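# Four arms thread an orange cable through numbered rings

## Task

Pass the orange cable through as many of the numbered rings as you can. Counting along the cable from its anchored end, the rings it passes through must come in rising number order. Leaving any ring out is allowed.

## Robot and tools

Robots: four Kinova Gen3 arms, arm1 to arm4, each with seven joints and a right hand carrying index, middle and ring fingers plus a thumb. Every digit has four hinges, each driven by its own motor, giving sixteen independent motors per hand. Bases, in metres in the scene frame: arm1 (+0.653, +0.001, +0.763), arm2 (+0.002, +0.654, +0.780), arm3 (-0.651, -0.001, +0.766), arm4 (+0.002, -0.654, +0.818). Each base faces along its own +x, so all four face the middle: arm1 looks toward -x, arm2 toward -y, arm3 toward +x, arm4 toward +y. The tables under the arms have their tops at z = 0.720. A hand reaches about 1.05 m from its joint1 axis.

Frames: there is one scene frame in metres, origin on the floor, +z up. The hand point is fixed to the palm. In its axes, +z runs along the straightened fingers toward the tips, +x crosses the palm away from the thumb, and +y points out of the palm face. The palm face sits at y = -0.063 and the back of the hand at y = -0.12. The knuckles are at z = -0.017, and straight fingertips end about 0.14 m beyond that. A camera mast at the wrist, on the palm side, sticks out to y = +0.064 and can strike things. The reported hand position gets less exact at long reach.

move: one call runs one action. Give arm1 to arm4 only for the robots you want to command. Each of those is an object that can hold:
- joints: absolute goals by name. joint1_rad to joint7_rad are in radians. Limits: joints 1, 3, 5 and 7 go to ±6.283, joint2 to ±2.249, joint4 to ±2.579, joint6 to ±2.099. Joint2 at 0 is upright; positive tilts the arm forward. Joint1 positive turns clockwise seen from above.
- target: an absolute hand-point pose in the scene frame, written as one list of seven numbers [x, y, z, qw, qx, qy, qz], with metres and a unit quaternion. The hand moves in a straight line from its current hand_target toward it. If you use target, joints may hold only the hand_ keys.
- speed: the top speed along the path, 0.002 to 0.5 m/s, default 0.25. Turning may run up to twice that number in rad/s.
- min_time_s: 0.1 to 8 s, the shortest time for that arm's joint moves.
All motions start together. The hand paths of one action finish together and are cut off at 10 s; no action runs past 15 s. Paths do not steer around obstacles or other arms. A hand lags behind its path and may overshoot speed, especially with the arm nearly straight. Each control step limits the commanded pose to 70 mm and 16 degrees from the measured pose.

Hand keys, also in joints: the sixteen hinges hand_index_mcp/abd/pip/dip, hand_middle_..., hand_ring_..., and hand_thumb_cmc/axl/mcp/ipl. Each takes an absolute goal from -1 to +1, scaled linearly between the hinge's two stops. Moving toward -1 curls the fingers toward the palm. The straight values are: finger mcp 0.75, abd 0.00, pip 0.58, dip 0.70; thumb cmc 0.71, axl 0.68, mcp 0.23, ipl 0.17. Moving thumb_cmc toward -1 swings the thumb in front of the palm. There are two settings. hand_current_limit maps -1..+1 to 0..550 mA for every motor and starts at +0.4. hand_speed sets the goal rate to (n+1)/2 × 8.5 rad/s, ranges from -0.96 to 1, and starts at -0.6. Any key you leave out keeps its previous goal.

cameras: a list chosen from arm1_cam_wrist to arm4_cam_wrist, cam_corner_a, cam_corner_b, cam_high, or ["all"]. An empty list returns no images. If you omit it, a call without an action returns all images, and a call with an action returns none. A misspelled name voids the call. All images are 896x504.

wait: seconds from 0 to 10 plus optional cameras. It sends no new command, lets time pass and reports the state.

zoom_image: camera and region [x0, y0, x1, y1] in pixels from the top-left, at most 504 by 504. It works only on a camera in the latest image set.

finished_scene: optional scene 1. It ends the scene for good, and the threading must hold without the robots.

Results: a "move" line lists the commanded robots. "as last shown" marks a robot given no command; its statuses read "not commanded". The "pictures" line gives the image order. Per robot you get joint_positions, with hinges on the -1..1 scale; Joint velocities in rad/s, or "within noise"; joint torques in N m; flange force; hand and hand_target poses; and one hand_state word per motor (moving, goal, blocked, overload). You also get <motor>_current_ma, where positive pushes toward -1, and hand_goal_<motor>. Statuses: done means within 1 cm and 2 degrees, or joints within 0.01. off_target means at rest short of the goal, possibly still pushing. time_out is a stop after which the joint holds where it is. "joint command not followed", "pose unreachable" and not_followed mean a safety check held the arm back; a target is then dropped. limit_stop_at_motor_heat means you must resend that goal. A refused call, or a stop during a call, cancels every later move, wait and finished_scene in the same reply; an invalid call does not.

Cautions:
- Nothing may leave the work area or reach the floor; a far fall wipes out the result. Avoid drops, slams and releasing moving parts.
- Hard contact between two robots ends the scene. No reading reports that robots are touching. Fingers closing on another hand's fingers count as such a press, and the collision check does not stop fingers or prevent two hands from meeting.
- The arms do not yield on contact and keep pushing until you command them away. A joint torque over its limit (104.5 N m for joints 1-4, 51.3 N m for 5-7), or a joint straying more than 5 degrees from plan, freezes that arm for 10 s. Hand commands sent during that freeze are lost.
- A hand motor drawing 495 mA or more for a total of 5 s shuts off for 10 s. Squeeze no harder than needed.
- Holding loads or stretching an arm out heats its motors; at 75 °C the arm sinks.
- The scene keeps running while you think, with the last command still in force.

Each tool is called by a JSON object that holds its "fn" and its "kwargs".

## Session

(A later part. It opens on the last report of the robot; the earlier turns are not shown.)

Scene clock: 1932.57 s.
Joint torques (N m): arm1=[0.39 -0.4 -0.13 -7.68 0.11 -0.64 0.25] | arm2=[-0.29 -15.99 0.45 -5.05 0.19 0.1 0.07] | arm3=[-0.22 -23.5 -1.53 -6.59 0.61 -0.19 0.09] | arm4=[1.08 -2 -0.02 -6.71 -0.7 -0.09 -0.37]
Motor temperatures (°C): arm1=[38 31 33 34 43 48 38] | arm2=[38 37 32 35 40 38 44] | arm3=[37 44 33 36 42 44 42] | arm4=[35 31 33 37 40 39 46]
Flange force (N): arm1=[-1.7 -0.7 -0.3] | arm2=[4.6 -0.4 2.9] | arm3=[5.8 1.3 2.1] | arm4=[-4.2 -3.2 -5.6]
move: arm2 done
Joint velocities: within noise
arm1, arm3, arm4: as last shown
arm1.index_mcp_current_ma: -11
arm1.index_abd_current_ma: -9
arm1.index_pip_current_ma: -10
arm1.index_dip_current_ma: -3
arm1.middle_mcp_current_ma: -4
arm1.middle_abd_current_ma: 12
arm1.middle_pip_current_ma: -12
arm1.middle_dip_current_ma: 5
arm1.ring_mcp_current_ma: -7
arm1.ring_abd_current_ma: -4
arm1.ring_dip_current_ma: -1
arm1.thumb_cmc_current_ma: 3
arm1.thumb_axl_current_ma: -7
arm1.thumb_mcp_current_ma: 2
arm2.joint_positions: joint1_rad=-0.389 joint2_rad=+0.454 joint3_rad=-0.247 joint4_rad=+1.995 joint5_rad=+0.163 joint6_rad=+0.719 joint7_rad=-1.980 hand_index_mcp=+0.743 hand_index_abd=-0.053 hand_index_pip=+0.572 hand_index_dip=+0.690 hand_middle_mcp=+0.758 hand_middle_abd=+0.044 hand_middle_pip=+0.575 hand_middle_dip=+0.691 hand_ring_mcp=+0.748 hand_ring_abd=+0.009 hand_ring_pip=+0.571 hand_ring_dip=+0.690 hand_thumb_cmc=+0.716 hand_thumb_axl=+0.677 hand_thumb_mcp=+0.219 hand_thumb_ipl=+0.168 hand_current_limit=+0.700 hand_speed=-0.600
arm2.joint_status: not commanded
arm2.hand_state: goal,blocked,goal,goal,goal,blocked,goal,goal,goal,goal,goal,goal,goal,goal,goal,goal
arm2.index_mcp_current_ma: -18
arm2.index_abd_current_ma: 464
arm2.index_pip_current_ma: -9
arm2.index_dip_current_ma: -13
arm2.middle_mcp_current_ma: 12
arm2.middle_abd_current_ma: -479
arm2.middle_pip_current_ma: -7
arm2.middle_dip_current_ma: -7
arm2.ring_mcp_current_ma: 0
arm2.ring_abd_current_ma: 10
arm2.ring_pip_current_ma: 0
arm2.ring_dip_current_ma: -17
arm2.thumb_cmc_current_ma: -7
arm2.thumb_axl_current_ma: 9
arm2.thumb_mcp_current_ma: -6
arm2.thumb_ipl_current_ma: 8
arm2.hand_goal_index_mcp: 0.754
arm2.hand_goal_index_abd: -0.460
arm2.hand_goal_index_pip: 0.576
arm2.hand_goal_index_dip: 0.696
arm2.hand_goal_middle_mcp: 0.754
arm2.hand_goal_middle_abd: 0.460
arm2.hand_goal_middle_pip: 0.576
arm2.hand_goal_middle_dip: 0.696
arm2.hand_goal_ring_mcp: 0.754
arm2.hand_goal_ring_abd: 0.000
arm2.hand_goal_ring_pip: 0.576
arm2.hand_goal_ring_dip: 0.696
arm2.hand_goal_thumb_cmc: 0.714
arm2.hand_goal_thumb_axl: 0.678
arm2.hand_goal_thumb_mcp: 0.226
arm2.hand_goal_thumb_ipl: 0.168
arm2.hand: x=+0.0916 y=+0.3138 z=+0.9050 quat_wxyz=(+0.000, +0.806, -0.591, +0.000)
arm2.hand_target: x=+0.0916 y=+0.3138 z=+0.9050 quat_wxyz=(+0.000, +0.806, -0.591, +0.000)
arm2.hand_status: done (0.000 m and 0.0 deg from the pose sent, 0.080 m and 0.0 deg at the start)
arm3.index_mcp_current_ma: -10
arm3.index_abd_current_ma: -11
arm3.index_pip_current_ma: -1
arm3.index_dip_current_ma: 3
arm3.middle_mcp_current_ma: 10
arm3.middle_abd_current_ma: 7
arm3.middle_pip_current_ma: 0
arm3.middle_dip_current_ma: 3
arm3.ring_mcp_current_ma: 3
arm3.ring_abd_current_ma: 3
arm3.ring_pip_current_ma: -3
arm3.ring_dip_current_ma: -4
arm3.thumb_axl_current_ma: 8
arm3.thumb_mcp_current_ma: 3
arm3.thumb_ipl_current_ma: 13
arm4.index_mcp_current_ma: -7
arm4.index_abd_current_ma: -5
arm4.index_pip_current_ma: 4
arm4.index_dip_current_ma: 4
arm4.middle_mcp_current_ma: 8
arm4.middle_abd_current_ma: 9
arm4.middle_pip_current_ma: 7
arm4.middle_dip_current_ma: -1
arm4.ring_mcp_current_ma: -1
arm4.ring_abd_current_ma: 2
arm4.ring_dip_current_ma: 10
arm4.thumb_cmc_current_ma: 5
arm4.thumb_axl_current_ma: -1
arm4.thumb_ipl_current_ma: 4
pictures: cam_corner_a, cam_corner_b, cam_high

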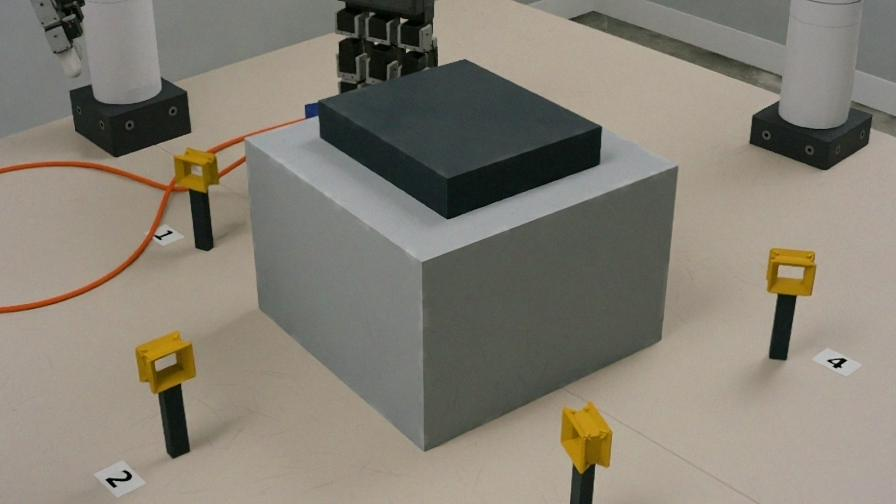

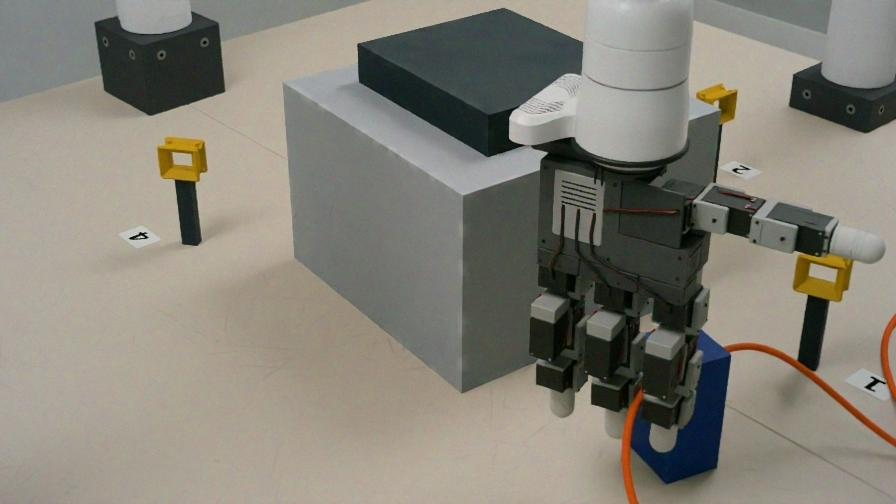

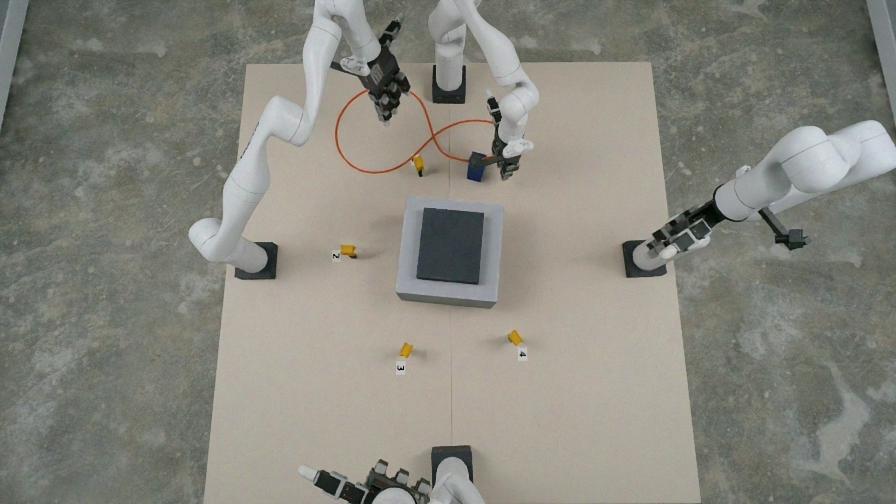

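{"fn": "move", "kwargs": {"arm2": {"target": [0.0916, 0.3138, 0.985, 0, 0.8064, -0.5913, 0], "speed": 0.2}, "cameras": ["cam_corner_a"]}}

{"fn": "zoom_image", "kwargs": {"camera": "cam_corner_a", "region": [250, 0, 500, 160]}}

{"fn": "move", "kwargs": {"arm2": {"target": [-0.0676, 0.3263, 0.98, 0.0563, 0.8045, -0.5899, -0.0413], "speed": 0.2}, "cameras": ["cam_corner_a", "cam_high", "cam_corner_b"]}}

{"fn": "zoom_image", "kwargs": {"camera": "cam_corner_a", "region": [100, 0, 350, 160]}}

{"fn": "zoom_image", "kwargs": {"camera": "cam_corner_b", "region": [646, 150, 896, 400]}}

{"fn": "zoom_image", "kwargs": {"camera": "cam_high", "region": [380, 60, 500, 180]}}

Scene clock: 1944.27 s.
Joint torques (N m): arm1=[0.41 -0.38 -0.1 -7.67 0.1 -0.63 0.27] | arm2=[-0.29 -15.13 0.55 -6.79 0.25 0.04 0.01] | arm3=[-0.28 -23.35 -1.61 -6.62 0.66 -0.14 0.07] | arm4=[1.11 -1.95 0.04 -6.68 -0.69 -0.08 -0.4]
Motor temperatures (°C): arm1=[38 31 33 34 43 48 38] | arm2=[38 37 32 35 40 38 44] | arm3=[37 44 33 36 42 44 42] | arm4=[35 31 33 37 40 39 46]
Flange force (N): arm1=[-1.8 -0.6 -0.3] | arm2=[4.7 -0.9 2.7] | arm3=[6.7 1.4 2.3] | arm4=[-4.1 -3.2 -5.6]
move: arm2 done
Joint velocities: within noise
arm1, arm3, arm4: as last shown
arm1.index_abd_current_ma: -3
arm1.index_pip_current_ma: -9
arm1.index_dip_current_ma: -2
arm1.middle_mcp_current_ma: 1
arm1.middle_abd_current_ma: 5
arm1.middle_pip_current_ma: -9
arm1.middle_dip_current_ma: 4
arm1.ring_mcp_current_ma: -4
arm1.ring_abd_current_ma: -6
arm1.ring_pip_current_ma: 10
arm1.ring_dip_current_ma: -2
arm1.thumb_cmc_current_ma: 1
arm1.thumb_axl_current_ma: -9
arm1.thumb_mcp_current_ma: 8
arm1.thumb_ipl_current_ma: 0
arm2.joint_positions: joint1_rad=-0.362 joint2_rad=+0.317 joint3_rad=-0.273 joint4_rad=+1.876 joint5_rad=+0.101 joint6_rad=+0.968 joint7_rad=-1.923 hand_index_mcp=+0.743 hand_index_abd=-0.053 hand_index_pip=+0.572 hand_index_dip=+0.698 hand_middle_mcp=+0.758 hand_middle_abd=+0.044 hand_middle_pip=+0.576 hand_middle_dip=+0.691 hand_ring_mcp=+0.748 hand_ring_abd=+0.008 hand_ring_pip=+0.571 hand_ring_dip=+0.690 hand_thumb_cmc=+0.715 hand_thumb_axl=+0.677 hand_thumb_mcp=+0.219 hand_thumb_ipl=+0.168 hand_current_limit=+0.700 hand_speed=-0.600
arm2.joint_status: not commanded
arm2.hand_state: goal,blocked,goal,goal,goal,blocked,goal,goal,goal,goal,goal,goal,goal,goal,goal,goal
arm2.index_mcp_current_ma: -16
arm2.index_abd_current_ma: 466
arm2.index_pip_current_ma: -7
arm2.index_dip_current_ma: -5
arm2.middle_mcp_current_ma: 12
arm2.middle_abd_current_ma: -476
arm2.middle_pip_current_ma: -1
arm2.middle_dip_current_ma: -10
arm2.ring_mcp_current_ma: 4
arm2.ring_abd_current_ma: 16
arm2.ring_pip_current_ma: 3
arm2.ring_dip_current_ma: -15
arm2.thumb_cmc_current_ma: -7
arm2.thumb_axl_current_ma: 11
arm2.thumb_mcp_current_ma: -4
arm2.thumb_ipl_current_ma: 6
arm2.hand_goal_index_mcp: 0.754
arm2.hand_goal_index_abd: -0.460
arm2.hand_goal_index_pip: 0.576
arm2.hand_goal_index_dip: 0.696
arm2.hand_goal_middle_mcp: 0.754
arm2.hand_goal_middle_abd: 0.460
arm2.hand_goal_middle_pip: 0.576
arm2.hand_goal_middle_dip: 0.696
arm2.hand_goal_ring_mcp: 0.754
arm2.hand_goal_ring_abd: 0.000
arm2.hand_goal_ring_pip: 0.576
arm2.hand_goal_ring_dip: 0.696
arm2.hand_goal_thumb_cmc: 0.714
arm2.hand_goal_thumb_axl: 0.678
arm2.hand_goal_thumb_mcp: 0.226
arm2.hand_goal_thumb_ipl: 0.168
arm2.hand: x=+0.0916 y=+0.3138 z=+0.9850 quat_wxyz=(+0.000, +0.806, -0.591, +0.000)
arm2.hand_target: x=+0.0916 y=+0.3138 z=+0.9850 quat_wxyz=(+0.000, +0.806, -0.591, +0.000)
arm2.hand_status: done (0.000 m and 0.0 deg from the pose sent, 0.080 m and 0.0 deg at the start)
arm3.index_mcp_current_ma: -12
arm3.index_abd_current_ma: -17
arm3.index_pip_current_ma: 4
arm3.index_dip_current_ma: -5
arm3.middle_mcp_current_ma: 2
arm3.middle_abd_current_ma: -5
arm3.middle_pip_current_ma: 3
arm3.middle_dip_current_ma: 1
arm3.ring_mcp_current_ma: -9
arm3.ring_abd_current_ma: -1
arm3.ring_pip_current_ma: -9
arm3.ring_dip_current_ma: -5
arm3.thumb_cmc_current_ma: -5
arm3.thumb_axl_current_ma: 0
arm3.thumb_mcp_current_ma: -1
arm3.thumb_ipl_current_ma: 9
arm4.index_mcp_current_ma: -5
arm4.index_abd_current_ma: -7
arm4.index_pip_current_ma: 12
arm4.index_dip_current_ma: -4
arm4.middle_mcp_current_ma: 11
arm4.middle_pip_current_ma: 4
arm4.middle_dip_current_ma: 5
arm4.ring_mcp_current_ma: 0
arm4.ring_pip_current_ma: 0
arm4.ring_dip_current_ma: 7
arm4.thumb_cmc_current_ma: 13
arm4.thumb_axl_current_ma: -2
arm4.thumb_mcp_current_ma: 1
arm4.thumb_ipl_current_ma: 1

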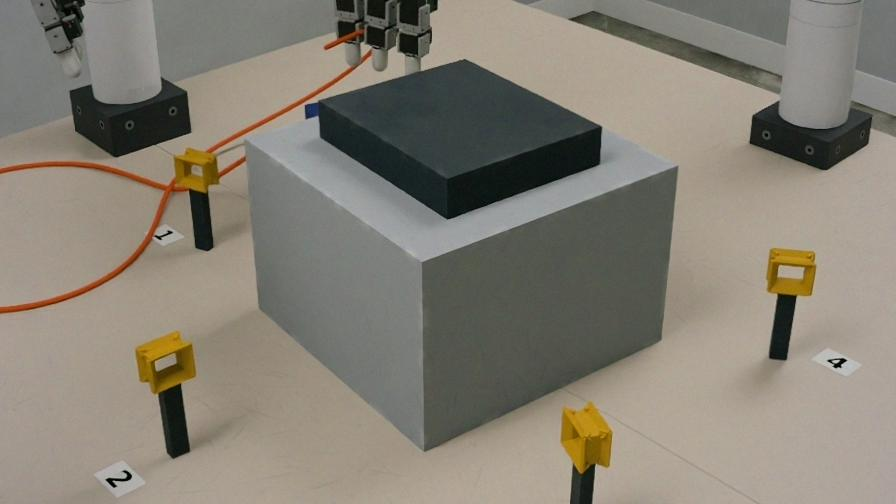

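Scaled by 2.016 from the camera's image (finer frame: 1280x720).

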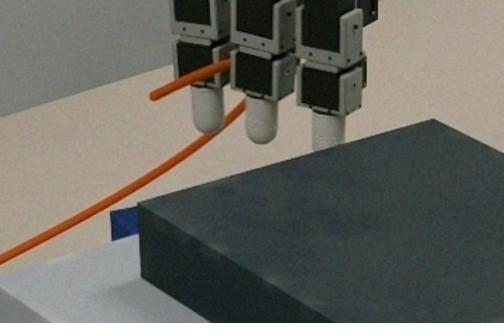

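Scene clock: 1945.63 s.
Joint torques (N m): arm1=[0.42 -0.4 -0.13 -7.68 0.12 -0.63 0.28] | arm2=[-0.29 -12.68 1.02 -6.02 0.59 0.14 0.04] | arm3=[-0.24 -23.41 -1.66 -6.59 0.6 -0.15 0.09] | arm4=[1.12 -1.98 0.03 -6.68 -0.7 -0.11 -0.37]
Motor temperatures (°C): arm1=[38 31 33 34 43 48 38] | arm2=[38 37 32 35 40 38 44] | arm3=[37 44 33 36 42 44 42] | arm4=[35 31 33 37 40 39 46]
Flange force (N): arm1=[-1.8 -0.6 -0.3] | arm2=[5.3 -0.4 3.3] | arm3=[6.0 1.3 2.1] | arm4=[-4.2 -3.1 -5.7]
move: arm2 done
Joint velocities: within noise
arm1, arm3, arm4: as last shown
arm1.index_mcp_current_ma: -7
arm1.index_abd_current_ma: -6
arm1.index_pip_current_ma: -4
arm1.middle_abd_current_ma: 9
arm1.middle_pip_current_ma: -10
arm1.middle_dip_current_ma: 6
arm1.ring_mcp_current_ma: -9
arm1.ring_abd_current_ma: -5
arm1.ring_pip_current_ma: 6
arm1.ring_dip_current_ma: 4
arm1.thumb_cmc_current_ma: -2
arm1.thumb_axl_current_ma: -12
arm1.thumb_ipl_current_ma: 6
arm2.joint_positions: joint1_rad=-0.155 joint2_rad=+0.211 joint3_rad=-0.155 joint4_rad=+2.100 joint5_rad=+0.232 joint6_rad=+0.850 joint7_rad=-1.705 hand_index_mcp=+0.744 hand_index_abd=-0.053 hand_index_pip=+0.575 hand_index_dip=+0.702 hand_middle_mcp=+0.758 hand_middle_abd=+0.044 hand_middle_pip=+0.580 hand_middle_dip=+0.692 hand_ring_mcp=+0.748 hand_ring_abd=+0.006 hand_ring_pip=+0.571 hand_ring_dip=+0.690 hand_thumb_cmc=+0.716 hand_thumb_axl=+0.677 hand_thumb_mcp=+0.219 hand_thumb_ipl=+0.168 hand_current_limit=+0.700 hand_speed=-0.600
arm2.joint_status: not commanded
arm2.hand_state: goal,blocked,goal,goal,goal,blocked,goal,goal,goal,goal,goal,goal,goal,goal,goal,goal
arm2.index_mcp_current_ma: -17
arm2.index_abd_current_ma: 458
arm2.index_pip_current_ma: 1
arm2.index_dip_current_ma: -1
arm2.middle_mcp_current_ma: 13
arm2.middle_abd_current_ma: -477
arm2.middle_pip_current_ma: 1
arm2.middle_dip_current_ma: -2
arm2.ring_mcp_current_ma: 2
arm2.ring_abd_current_ma: 11
arm2.ring_pip_current_ma: -2
arm2.ring_dip_current_ma: -10
arm2.thumb_cmc_current_ma: -7
arm2.thumb_axl_current_ma: 7
arm2.thumb_mcp_current_ma: -5
arm2.thumb_ipl_current_ma: 14
arm2.hand_goal_index_mcp: 0.754
arm2.hand_goal_index_abd: -0.460
arm2.hand_goal_index_pip: 0.576
arm2.hand_goal_index_dip: 0.696
arm2.hand_goal_middle_mcp: 0.754
arm2.hand_goal_middle_abd: 0.460
arm2.hand_goal_middle_pip: 0.576
arm2.hand_goal_middle_dip: 0.696
arm2.hand_goal_ring_mcp: 0.754
arm2.hand_goal_ring_abd: 0.000
arm2.hand_goal_ring_pip: 0.576
arm2.hand_goal_ring_dip: 0.696
arm2.hand_goal_thumb_cmc: 0.714
arm2.hand_goal_thumb_axl: 0.678
arm2.hand_goal_thumb_mcp: 0.226
arm2.hand_goal_thumb_ipl: 0.168
arm2.hand: x=-0.0676 y=+0.3263 z=+0.9800 quat_wxyz=(+0.056, +0.804, -0.590, -0.041)
arm2.hand_target: x=-0.0676 y=+0.3263 z=+0.9800 quat_wxyz=(+0.056, +0.804, -0.590, -0.041)
arm2.hand_status: done (0.000 m and 0.0 deg from the pose sent, 0.160 m and 8.0 deg at the start)
arm3.index_mcp_current_ma: -16
arm3.index_abd_current_ma: -4
arm3.index_pip_current_ma: 0
arm3.index_dip_current_ma: -1
arm3.middle_mcp_current_ma: 1
arm3.middle_abd_current_ma: 7
arm3.middle_pip_current_ma: -6
arm3.middle_dip_current_ma: 6
arm3.ring_mcp_current_ma: -3
arm3.ring_abd_current_ma: -8
arm3.ring_pip_current_ma: 10
arm3.ring_dip_current_ma: 3
arm3.thumb_cmc_current_ma: 2
arm3.thumb_mcp_current_ma: 3
arm3.thumb_ipl_current_ma: 8
arm4.index_pip_current_ma: -3
arm4.middle_mcp_current_ma: 15
arm4.middle_abd_current_ma: 7
arm4.middle_pip_current_ma: -2
arm4.middle_dip_current_ma: -3
arm4.ring_mcp_current_ma: 2
arm4.ring_abd_current_ma: 6
arm4.ring_pip_current_ma: 3
arm4.ring_dip_current_ma: 12
arm4.thumb_cmc_current_ma: 11
arm4.thumb_axl_current_ma: 4
arm4.thumb_mcp_current_ma: -3
arm4.thumb_ipl_current_ma: 5
pictures: cam_corner_a, cam_corner_b, cam_high

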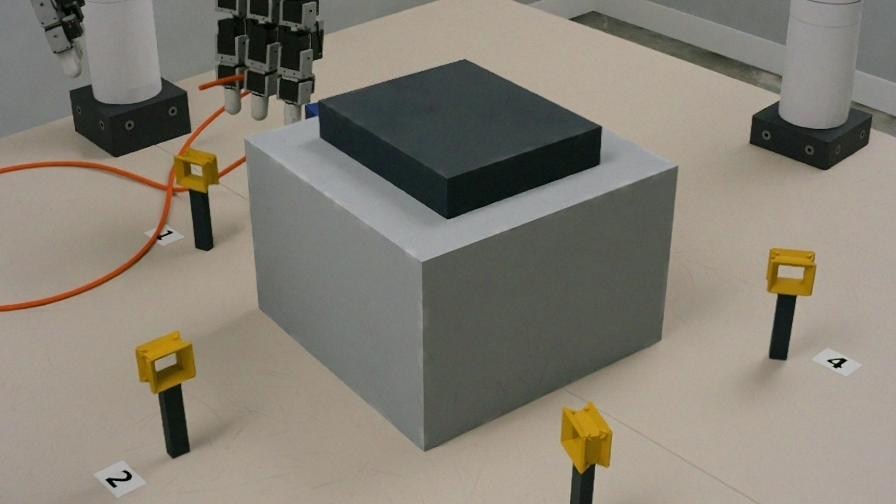

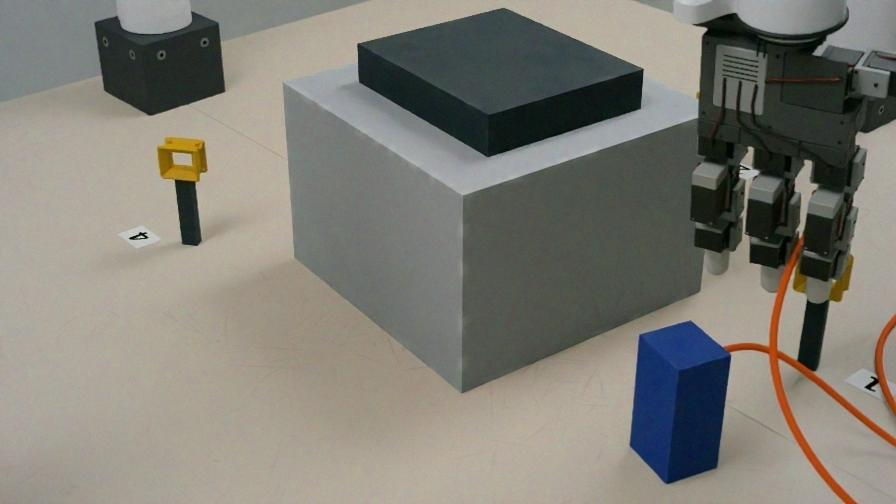

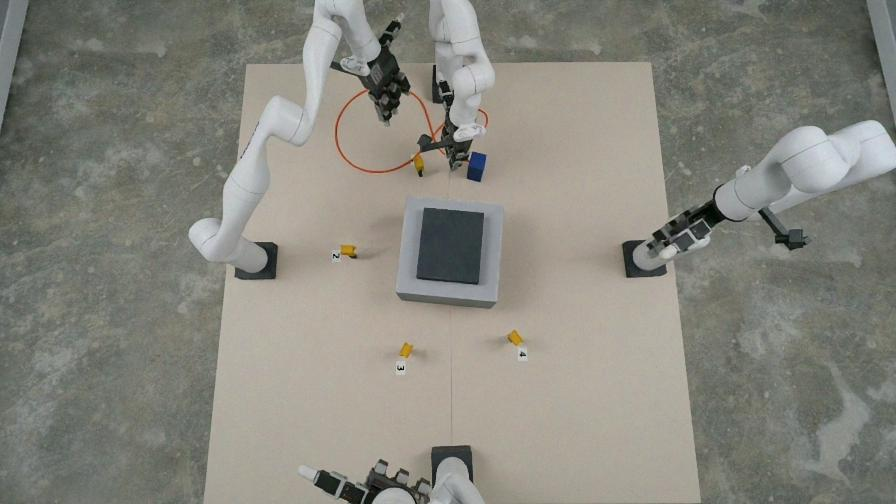

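Scaled by 2.016 from the camera's image (finer frame: 1280x720).

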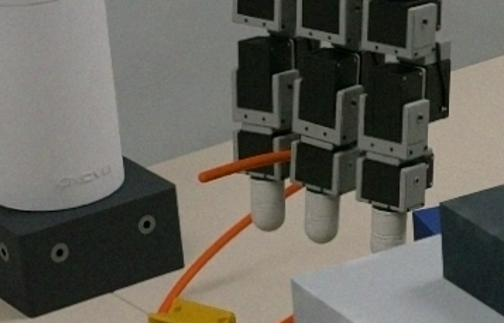

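Scaled by 2.016 from the camera's image (finer frame: 1280x720).

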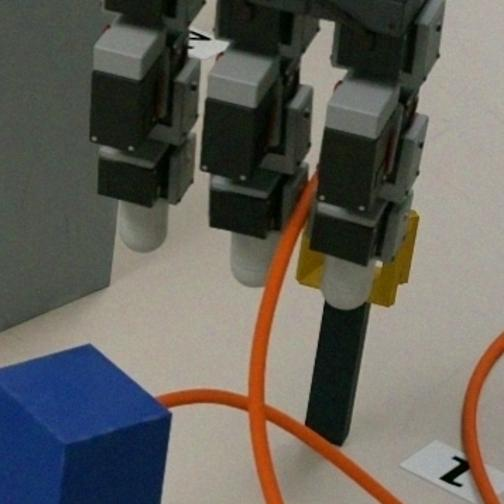

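Scaled by 4.200 from the camera's image (finer frame: 1280x720).

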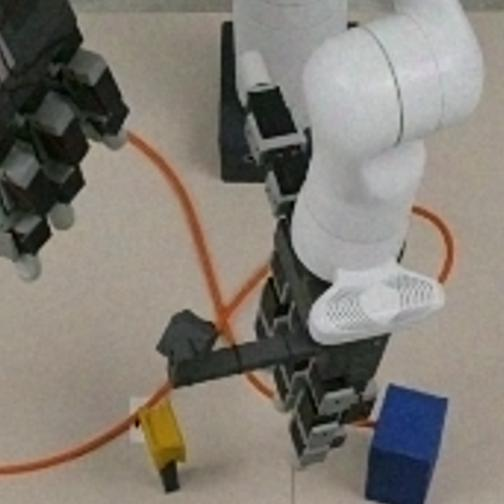

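{"fn": "wait", "kwargs": {"seconds": 0, "cameras": ["arm2_cam_wrist", "arm3_cam_wrist"]}}

{"fn": "zoom_image", "kwargs": {"camera": "arm2_cam_wrist", "region": [300, 0, 600, 250]}}

Scene clock: 1956.97 s.
Joint torques (N m): arm1=[0.41 -0.45 -0.12 -7.66 0.09 -0.64 0.24] | arm2=[-0.27 -12.67 1.03 -6.09 0.62 0.13 0.1] | arm3=[-0.25 -23.44 -1.53 -6.61 0.62 -0.17 0.07] | arm4=[1.11 -1.98 0 -6.7 -0.7 -0.09 -0.39]
Motor temperatures (°C): arm1=[38 31 33 34 43 48 38] | arm2=[38 37 32 35 40 38 44] | arm3=[37 44 33 36 42 44 42] | arm4=[35 31 33 37 40 39 46]
Flange force (N): arm1=[-1.9 -0.8 -0.5] | arm2=[5.1 -0.7 3.4] | arm3=[6.1 1.3 2.1] | arm4=[-4.1 -3.3 -5.6]
Joint velocities: within noise
arm1.joint_positions: joint1_rad=-0.211 joint2_rad=-0.447 joint3_rad=-0.107 joint4_rad=+1.431 joint5_rad=-0.069 joint6_rad=+1.964 joint7_rad=+1.761 hand_index_mcp=+0.753 hand_index_abd=+0.000 hand_index_pip=+0.577 hand_index_dip=+0.696 hand_middle_mcp=+0.753 hand_middle_abd=+0.000 hand_middle_pip=+0.577 hand_middle_dip=+0.696 hand_ring_mcp=+0.753 hand_ring_abd=+0.000 hand_ring_pip=+0.577 hand_ring_dip=+0.696 hand_thumb_cmc=+0.714 hand_thumb_axl=+0.677 hand_thumb_mcp=+0.222 hand_thumb_ipl=+0.168 hand_current_limit=+0.400 hand_speed=-0.600
arm1.joint_status: not commanded
arm1.hand_state: goal,goal,goal,goal,goal,goal,goal,goal,goal,goal,overload,goal,goal,goal,goal,goal
arm1.index_mcp_current_ma: -2
arm1.index_abd_current_ma: 0
arm1.index_pip_current_ma: -8
arm1.index_dip_current_ma: -2
arm1.middle_mcp_current_ma: 2
arm1.middle_abd_current_ma: 11
arm1.middle_pip_current_ma: -8
arm1.middle_dip_current_ma: 10
arm1.ring_mcp_current_ma: -6
arm1.ring_abd_current_ma: -5
arm1.ring_pip_current_ma: 6
arm1.ring_dip_current_ma: 3
arm1.thumb_cmc_current_ma: 0
arm1.thumb_axl_current_ma: -3
arm1.thumb_mcp_current_ma: 6
arm1.thumb_ipl_current_ma: 4
arm1.hand_goal_index_mcp: 0.754
arm1.hand_goal_index_abd: 0.000
arm1.hand_goal_index_pip: 0.576
arm1.hand_goal_index_dip: 0.696
arm1.hand_goal_middle_mcp: 0.754
arm1.hand_goal_middle_abd: 0.000
arm1.hand_goal_middle_pip: 0.576
arm1.hand_goal_middle_dip: 0.696
arm1.hand_goal_ring_mcp: 0.754
arm1.hand_goal_ring_abd: 0.000
arm1.hand_goal_ring_pip: 0.576
arm1.hand_goal_ring_dip: 0.696
arm1.hand_goal_thumb_cmc: 0.714
arm1.hand_goal_thumb_axl: 0.678
arm1.hand_goal_thumb_mcp: 0.226
arm1.hand_goal_thumb_ipl: 0.168
arm1.hand: x=+0.5493 y=-0.1310 z=+1.3069 quat_wxyz=(+0.021, +0.954, +0.285, -0.090)
arm1.hand_target: x=+0.5493 y=-0.1310 z=+1.3069 quat_wxyz=(+0.021, +0.954, +0.285, -0.090)
arm1.hand_status: not commanded
arm2.joint_positions: joint1_rad=-0.155 joint2_rad=+0.211 joint3_rad=-0.155 joint4_rad=+2.100 joint5_rad=+0.232 joint6_rad=+0.850 joint7_rad=-1.705 hand_index_mcp=+0.744 hand_index_abd=-0.053 hand_index_pip=+0.575 hand_index_dip=+0.702 hand_middle_mcp=+0.758 hand_middle_abd=+0.044 hand_middle_pip=+0.580 hand_middle_dip=+0.692 hand_ring_mcp=+0.748 hand_ring_abd=+0.006 hand_ring_pip=+0.571 hand_ring_dip=+0.690 hand_thumb_cmc=+0.716 hand_thumb_axl=+0.677 hand_thumb_mcp=+0.219 hand_thumb_ipl=+0.168 hand_current_limit=+0.700 hand_speed=-0.600
arm2.joint_status: not commanded
arm2.hand_state: goal,blocked,goal,goal,goal,blocked,goal,goal,goal,goal,goal,goal,goal,goal,goal,goal
arm2.index_mcp_current_ma: -18
arm2.index_abd_current_ma: 461
arm2.index_pip_current_ma: -7
arm2.index_dip_current_ma: 1
arm2.middle_mcp_current_ma: 12
arm2.middle_abd_current_ma: -476
arm2.middle_pip_current_ma: 0
arm2.middle_dip_current_ma: -9
arm2.ring_mcp_current_ma: 7
arm2.ring_abd_current_ma: 9
arm2.ring_pip_current_ma: 8
arm2.ring_dip_current_ma: -16
arm2.thumb_cmc_current_ma: -11
arm2.thumb_axl_current_ma: 10
arm2.thumb_mcp_current_ma: -1
arm2.thumb_ipl_current_ma: 3
arm2.hand_goal_index_mcp: 0.754
arm2.hand_goal_index_abd: -0.460
arm2.hand_goal_index_pip: 0.576
arm2.hand_goal_index_dip: 0.696
arm2.hand_goal_middle_mcp: 0.754
arm2.hand_goal_middle_abd: 0.460
arm2.hand_goal_middle_pip: 0.576
arm2.hand_goal_middle_dip: 0.696
arm2.hand_goal_ring_mcp: 0.754
arm2.hand_goal_ring_abd: 0.000
arm2.hand_goal_ring_pip: 0.576
arm2.hand_goal_ring_dip: 0.696
arm2.hand_goal_thumb_cmc: 0.714
arm2.hand_goal_thumb_axl: 0.678
arm2.hand_goal_thumb_mcp: 0.226
arm2.hand_goal_thumb_ipl: 0.168
arm2.hand: x=-0.0676 y=+0.3263 z=+0.9800 quat_wxyz=(+0.056, +0.804, -0.590, -0.041)
arm2.hand_target: x=-0.0676 y=+0.3263 z=+0.9800 quat_wxyz=(+0.056, +0.804, -0.590, -0.041)
arm2.hand_status: done (0.000 m and 0.0 deg from the pose sent, 0.160 m and 8.0 deg at the start)
arm3.joint_positions: joint1_rad=-0.732 joint2_rad=+0.964 joint3_rad=-0.891 joint4_rad=+0.591 joint5_rad=+1.009 joint6_rad=+1.794 joint7_rad=+1.491 hand_index_mcp=+0.748 hand_index_abd=+0.167 hand_index_pip=+0.576 hand_index_dip=+0.696 hand_middle_mcp=+0.749 hand_middle_abd=-0.166 hand_middle_pip=+0.577 hand_middle_dip=+0.696 hand_ring_mcp=+0.751 hand_ring_abd=-0.196 hand_ring_pip=+0.577 hand_ring_dip=+0.696 hand_thumb_cmc=+0.709 hand_thumb_axl=+0.677 hand_thumb_mcp=+0.223 hand_thumb_ipl=+0.168 hand_current_limit=+0.700 hand_speed=-0.600
arm3.joint_status: not commanded
arm3.hand_state: goal,goal,goal,goal,goal,goal,goal,goal,goal,goal,goal,goal,goal,goal,goal,goal
arm3.index_mcp_current_ma: -15
arm3.index_abd_current_ma: -9
arm3.index_pip_current_ma: 13
arm3.index_dip_current_ma: -12
arm3.middle_mcp_current_ma: 8
arm3.middle_abd_current_ma: 9
arm3.middle_pip_current_ma: -5
arm3.middle_dip_current_ma: -5
arm3.ring_mcp_current_ma: -1
arm3.ring_abd_current_ma: -3
arm3.ring_pip_current_ma: 0
arm3.ring_dip_current_ma: -15
arm3.thumb_cmc_current_ma: -7
arm3.thumb_axl_current_ma: 6
arm3.thumb_mcp_current_ma: 4
arm3.thumb_ipl_current_ma: 6
arm3.hand_goal_index_mcp: 0.754
arm3.hand_goal_index_abd: 0.170
arm3.hand_goal_index_pip: 0.576
arm3.hand_goal_index_dip: 0.696
arm3.hand_goal_middle_mcp: 0.754
arm3.hand_goal_middle_abd: -0.170
arm3.hand_goal_middle_pip: 0.576
arm3.hand_goal_middle_dip: 0.696
arm3.hand_goal_ring_mcp: 0.754
arm3.hand_goal_ring_abd: -0.200
arm3.hand_goal_ring_pip: 0.576
arm3.hand_goal_ring_dip: 0.696
arm3.hand_goal_thumb_cmc: 0.714
arm3.hand_goal_thumb_axl: 0.678
arm3.hand_goal_thumb_mcp: 0.226
arm3.hand_goal_thumb_ipl: 0.168
arm3.hand: x=-0.2450 y=+0.5200 z=+1.0300 quat_wxyz=(+0.074, -0.495, +0.857, -0.128)
arm3.hand_target: x=-0.2450 y=+0.5200 z=+1.0300 quat_wxyz=(+0.074, -0.495, +0.857, -0.128)
arm3.hand_status: not commanded
arm4.joint_positions: joint1_rad=-0.862 joint2_rad=-0.381 joint3_rad=-0.038 joint4_rad=+1.500 joint5_rad=-0.069 joint6_rad=+1.986 joint7_rad=+1.768 hand_index_mcp=+0.753 hand_index_abd=+0.000 hand_index_pip=+0.577 hand_index_dip=+0.696 hand_middle_mcp=+0.753 hand_middle_abd=+0.000 hand_middle_pip=+0.577 hand_middle_dip=+0.696 hand_ring_mcp=+0.753 hand_ring_abd=+0.000 hand_ring_pip=+0.577 hand_ring_dip=+0.696 hand_thumb_cmc=+0.714 hand_thumb_axl=+0.677 hand_thumb_mcp=+0.221 hand_thumb_ipl=+0.168 hand_current_limit=+0.400 hand_speed=-0.600
arm4.joint_status: not commanded
arm4.hand_state: goal,goal,goal,goal,goal,goal,goal,goal,goal,goal,goal,goal,goal,goal,goal,goal
arm4.index_mcp_current_ma: -6
arm4.index_abd_current_ma: -6
arm4.index_pip_current_ma: 1
arm4.index_dip_current_ma: -6
arm4.middle_mcp_current_ma: 10
arm4.middle_abd_current_ma: 9
arm4.middle_pip_current_ma: 7
arm4.middle_dip_current_ma: 5
arm4.ring_mcp_current_ma: 2
arm4.ring_abd_current_ma: -2
arm4.ring_pip_current_ma: 5
arm4.ring_dip_current_ma: 13
arm4.thumb_cmc_current_ma: 11
arm4.thumb_axl_current_ma: -9
arm4.thumb_mcp_current_ma: -1
arm4.thumb_ipl_current_ma: 0
arm4.hand_goal_index_mcp: 0.754
arm4.hand_goal_index_abd: 0.000
arm4.hand_goal_index_pip: 0.576
arm4.hand_goal_index_dip: 0.696
arm4.hand_goal_middle_mcp: 0.754
arm4.hand_goal_middle_abd: 0.000
arm4.hand_goal_middle_pip: 0.576
arm4.hand_goal_middle_dip: 0.696
arm4.hand_goal_ring_mcp: 0.754
arm4.hand_goal_ring_abd: 0.000
arm4.hand_goal_ring_pip: 0.576
arm4.hand_goal_ring_dip: 0.696
arm4.hand_goal_thumb_cmc: 0.714
arm4.hand_goal_thumb_axl: 0.678
arm4.hand_goal_thumb_mcp: 0.226
arm4.hand_goal_thumb_ipl: 0.168
arm4.hand: x=-0.1602 y=-0.6403 z=+1.3350 quat_wxyz=(-0.013, -0.978, +0.206, +0.028)
arm4.hand_target: x=-0.1602 y=-0.6403 z=+1.3350 quat_wxyz=(-0.013, -0.978, +0.206, +0.028)
arm4.hand_status: not commanded

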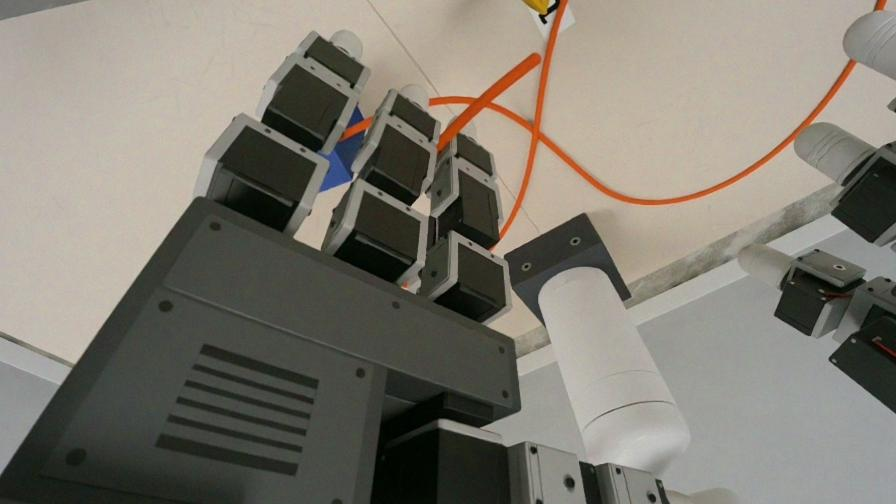

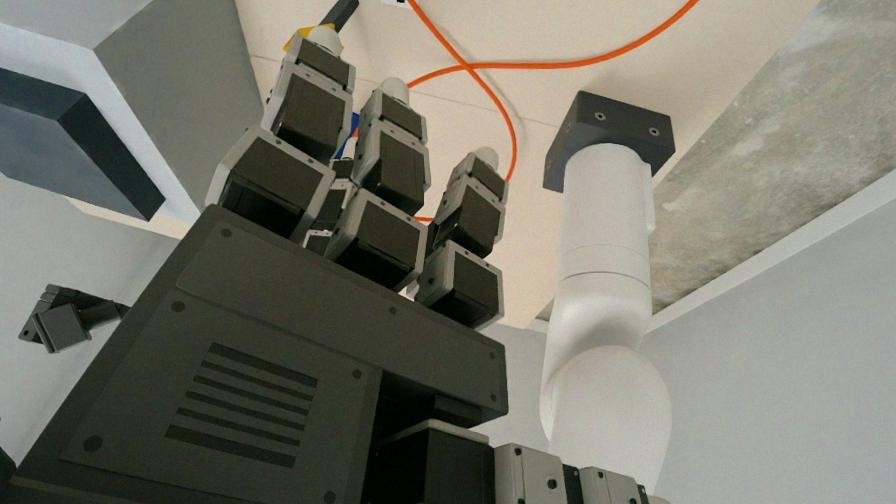

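Scaled by 1.680 from the camera's image (finer frame: 1280x720).

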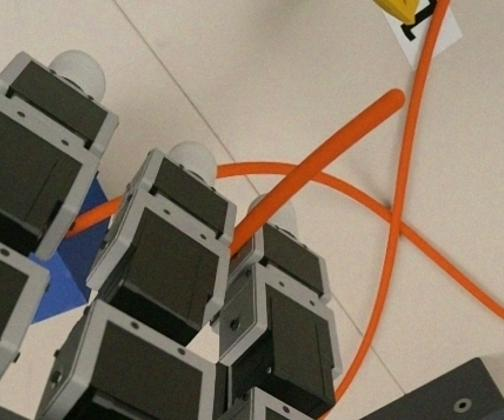

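{"fn": "move", "kwargs": {"arm2": {"target": [-0.0639, 0.3166, 0.8942, 0.0296, 0.8475, -0.5296, -0.0185], "speed": 0.1}, "cameras": ["cam_corner_a", "cam_high", "cam_corner_b", "arm2_cam_wrist"]}}

{"fn": "zoom_image", "kwargs": {"camera": "cam_corner_a", "region": [130, 70, 280, 200]}}

{"fn": "zoom_image", "kwargs": {"camera": "cam_corner_b", "region": [646, 150, 896, 400]}}

{"fn": "zoom_image", "kwargs": {"camera": "arm2_cam_wrist", "region": [350, 0, 650, 200]}}

{"fn": "zoom_image", "kwargs": {"camera": "cam_high", "region": [380, 100, 480, 200]}}

Scene clock: 2025.63 s.
Joint torques (N m): arm1=[0.42 -0.47 -0.11 -7.7 0.09 -0.62 0.23] | arm2=[-0.99 -12.58 0.17 -3.38 -0.03 0.03 0.05] | arm3=[-0.21 -23.34 -1.6 -6.51 0.6 -0.13 0.1] | arm4=[1.1 -2.02 0.01 -6.68 -0.71 -0.12 -0.38]
Motor temperatures (°C): arm1=[38 31 33 34 43 48 38] | arm2=[38 38 32 35 40 38 44] | arm3=[37 44 33 36 42 44 42] | arm4=[35 31 33 37 40 39 46]
Flange force (N): arm1=[-1.9 -0.8 -0.3] | arm2=[3.8 4.1 0.3] | arm3=[5.5 1.3 1.8] | arm4=[-4.2 -3.2 -5.8]
move: arm2 done
Joint velocities: within noise
arm1, arm3, arm4: as last shown
arm1.index_mcp_current_ma: -6
arm1.index_abd_current_ma: -2
arm1.index_pip_current_ma: -9
arm1.index_dip_current_ma: 0
arm1.middle_mcp_current_ma: -2
arm1.middle_abd_current_ma: 8
arm1.middle_pip_current_ma: -7
arm1.middle_dip_current_ma: 5
arm1.ring_mcp_current_ma: -9
arm1.ring_abd_current_ma: -6
arm1.ring_pip_current_ma: 14
arm1.thumb_cmc_current_ma: 7
arm1.thumb_axl_current_ma: -10
arm1.thumb_mcp_current_ma: 9
arm1.thumb_ipl_current_ma: 0
arm2.joint_positions: joint1_rad=-0.093 joint2_rad=+0.378 joint3_rad=-0.173 joint4_rad=+2.223 joint5_rad=+0.258 joint6_rad=+0.551 joint7_rad=-1.569 hand_index_mcp=+0.734 hand_index_abd=-0.054 hand_index_pip=+0.571 hand_index_dip=+0.702 hand_middle_mcp=+0.739 hand_middle_abd=+0.044 hand_middle_pip=+0.597 hand_middle_dip=+0.691 hand_ring_mcp=+0.748 hand_ring_abd=+0.006 hand_ring_pip=+0.571 hand_ring_dip=+0.690 hand_thumb_cmc=+0.716 hand_thumb_axl=+0.677 hand_thumb_mcp=+0.219 hand_thumb_ipl=+0.168 hand_current_limit=+0.700 hand_speed=-0.600
arm2.joint_status: not commanded
arm2.hand_state: goal,blocked,goal,goal,goal,blocked,blocked,goal,goal,goal,goal,goal,goal,goal,goal,goal
arm2.index_mcp_current_ma: -29
arm2.index_abd_current_ma: 460
arm2.index_pip_current_ma: -8
arm2.index_dip_current_ma: -2
arm2.middle_mcp_current_ma: -3
arm2.middle_abd_current_ma: -477
arm2.middle_pip_current_ma: 24
arm2.middle_dip_current_ma: -8
arm2.ring_mcp_current_ma: 7
arm2.ring_abd_current_ma: 10
arm2.ring_pip_current_ma: 0
arm2.ring_dip_current_ma: -9
arm2.thumb_cmc_current_ma: -12
arm2.thumb_axl_current_ma: 6
arm2.thumb_mcp_current_ma: -6
arm2.thumb_ipl_current_ma: 6
arm2.hand_goal_index_mcp: 0.754
arm2.hand_goal_index_abd: -0.460
arm2.hand_goal_index_pip: 0.576
arm2.hand_goal_index_dip: 0.696
arm2.hand_goal_middle_mcp: 0.754
arm2.hand_goal_middle_abd: 0.460
arm2.hand_goal_middle_pip: 0.576
arm2.hand_goal_middle_dip: 0.696
arm2.hand_goal_ring_mcp: 0.754
arm2.hand_goal_ring_abd: 0.000
arm2.hand_goal_ring_pip: 0.576
arm2.hand_goal_ring_dip: 0.696
arm2.hand_goal_thumb_cmc: 0.714
arm2.hand_goal_thumb_axl: 0.678
arm2.hand_goal_thumb_mcp: 0.226
arm2.hand_goal_thumb_ipl: 0.168
arm2.hand: x=-0.0639 y=+0.3166 z=+0.8942 quat_wxyz=(+0.030, +0.848, -0.530, -0.018)
arm2.hand_target: x=-0.0639 y=+0.3166 z=+0.8942 quat_wxyz=(+0.030, +0.848, -0.530, -0.019)
arm2.hand_status: done (0.000 m and 0.0 deg from the pose sent, 0.086 m and 9.4 deg at the start)
arm3.index_mcp_current_ma: -8
arm3.index_abd_current_ma: -11
arm3.index_pip_current_ma: 2
arm3.index_dip_current_ma: -6
arm3.middle_mcp_current_ma: 4
arm3.middle_abd_current_ma: 8
arm3.middle_pip_current_ma: 2
arm3.middle_dip_current_ma: 8
arm3.ring_mcp_current_ma: -3
arm3.ring_abd_current_ma: -14
arm3.ring_pip_current_ma: 4
arm3.ring_dip_current_ma: -2
arm3.thumb_cmc_current_ma: -4
arm3.thumb_axl_current_ma: 12
arm3.thumb_mcp_current_ma: 1
arm3.thumb_ipl_current_ma: 3
arm4.index_mcp_current_ma: 3
arm4.index_abd_current_ma: -5
arm4.index_pip_current_ma: 3
arm4.index_dip_current_ma: -7
arm4.middle_mcp_current_ma: 14
arm4.middle_abd_current_ma: 10
arm4.middle_pip_current_ma: -2
arm4.middle_dip_current_ma: 9
arm4.ring_mcp_current_ma: -2
arm4.ring_abd_current_ma: 1
arm4.ring_pip_current_ma: 10
arm4.ring_dip_current_ma: 8
arm4.thumb_cmc_current_ma: 4
arm4.thumb_axl_current_ma: -10
arm4.thumb_mcp_current_ma: 0
pictures: arm2_cam_wrist, cam_corner_a, cam_corner_b, cam_high

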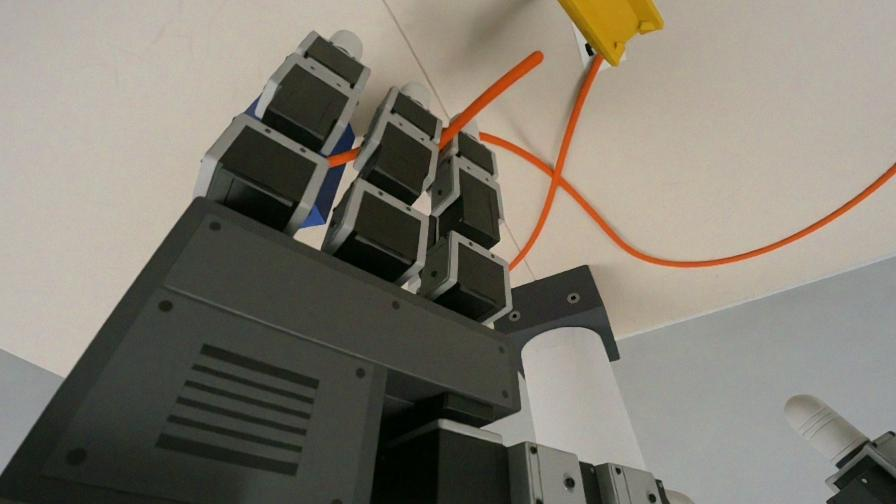

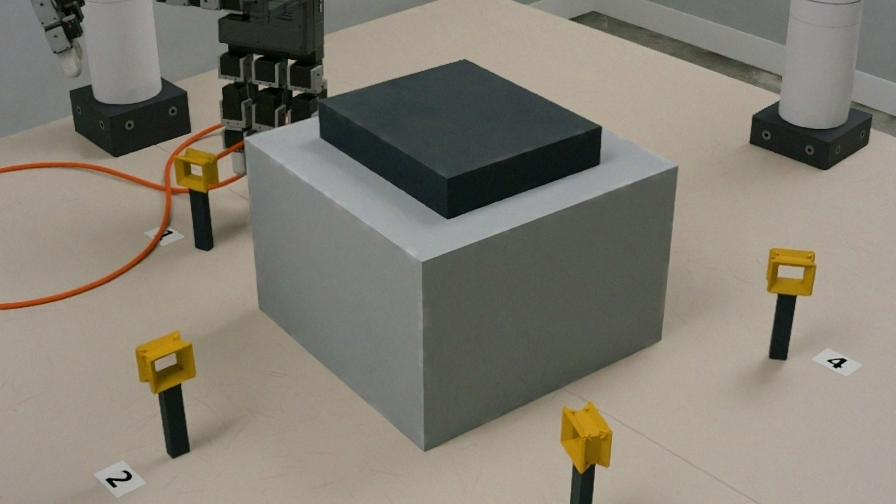

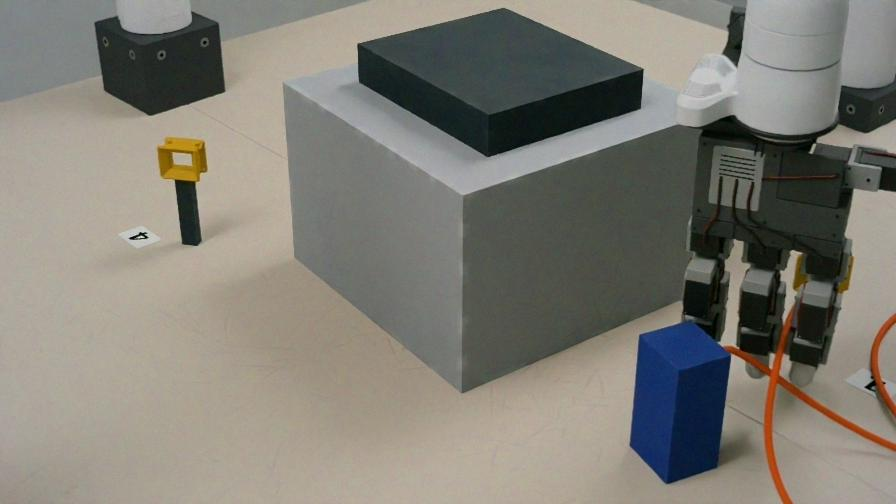

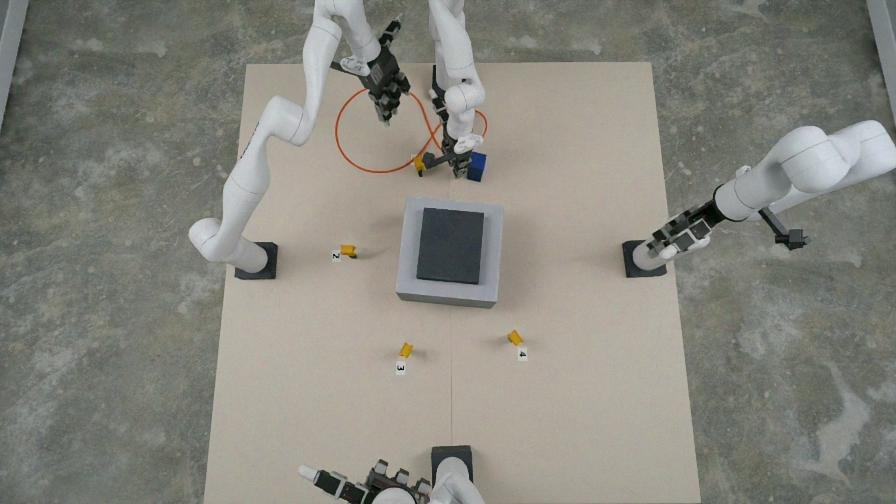

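Scaled by 3.360 from the camera's image (finer frame: 1280x720).

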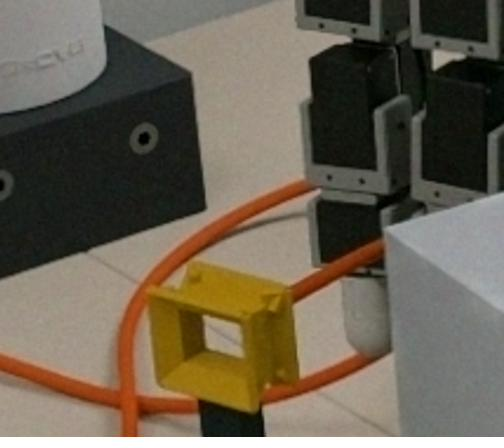

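Scaled by 2.016 from the camera's image (finer frame: 1280x720).

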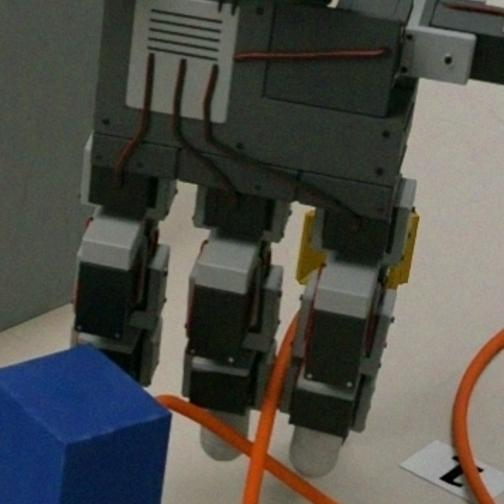

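Scaled by 1.680 from the camera's image (finer frame: 1280x720).

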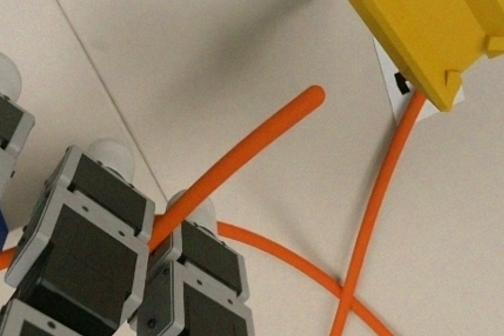

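Scaled by 5.040 from the camera's image (finer frame: 1280x720).

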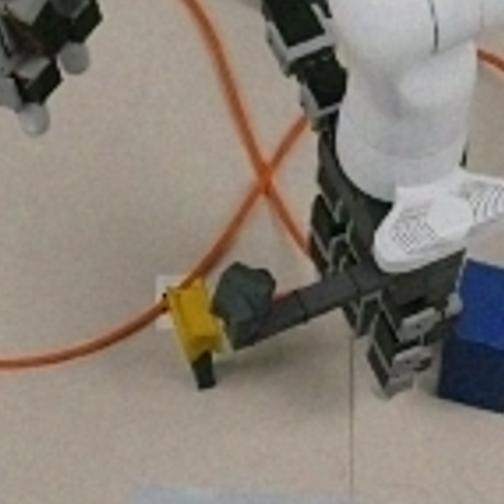

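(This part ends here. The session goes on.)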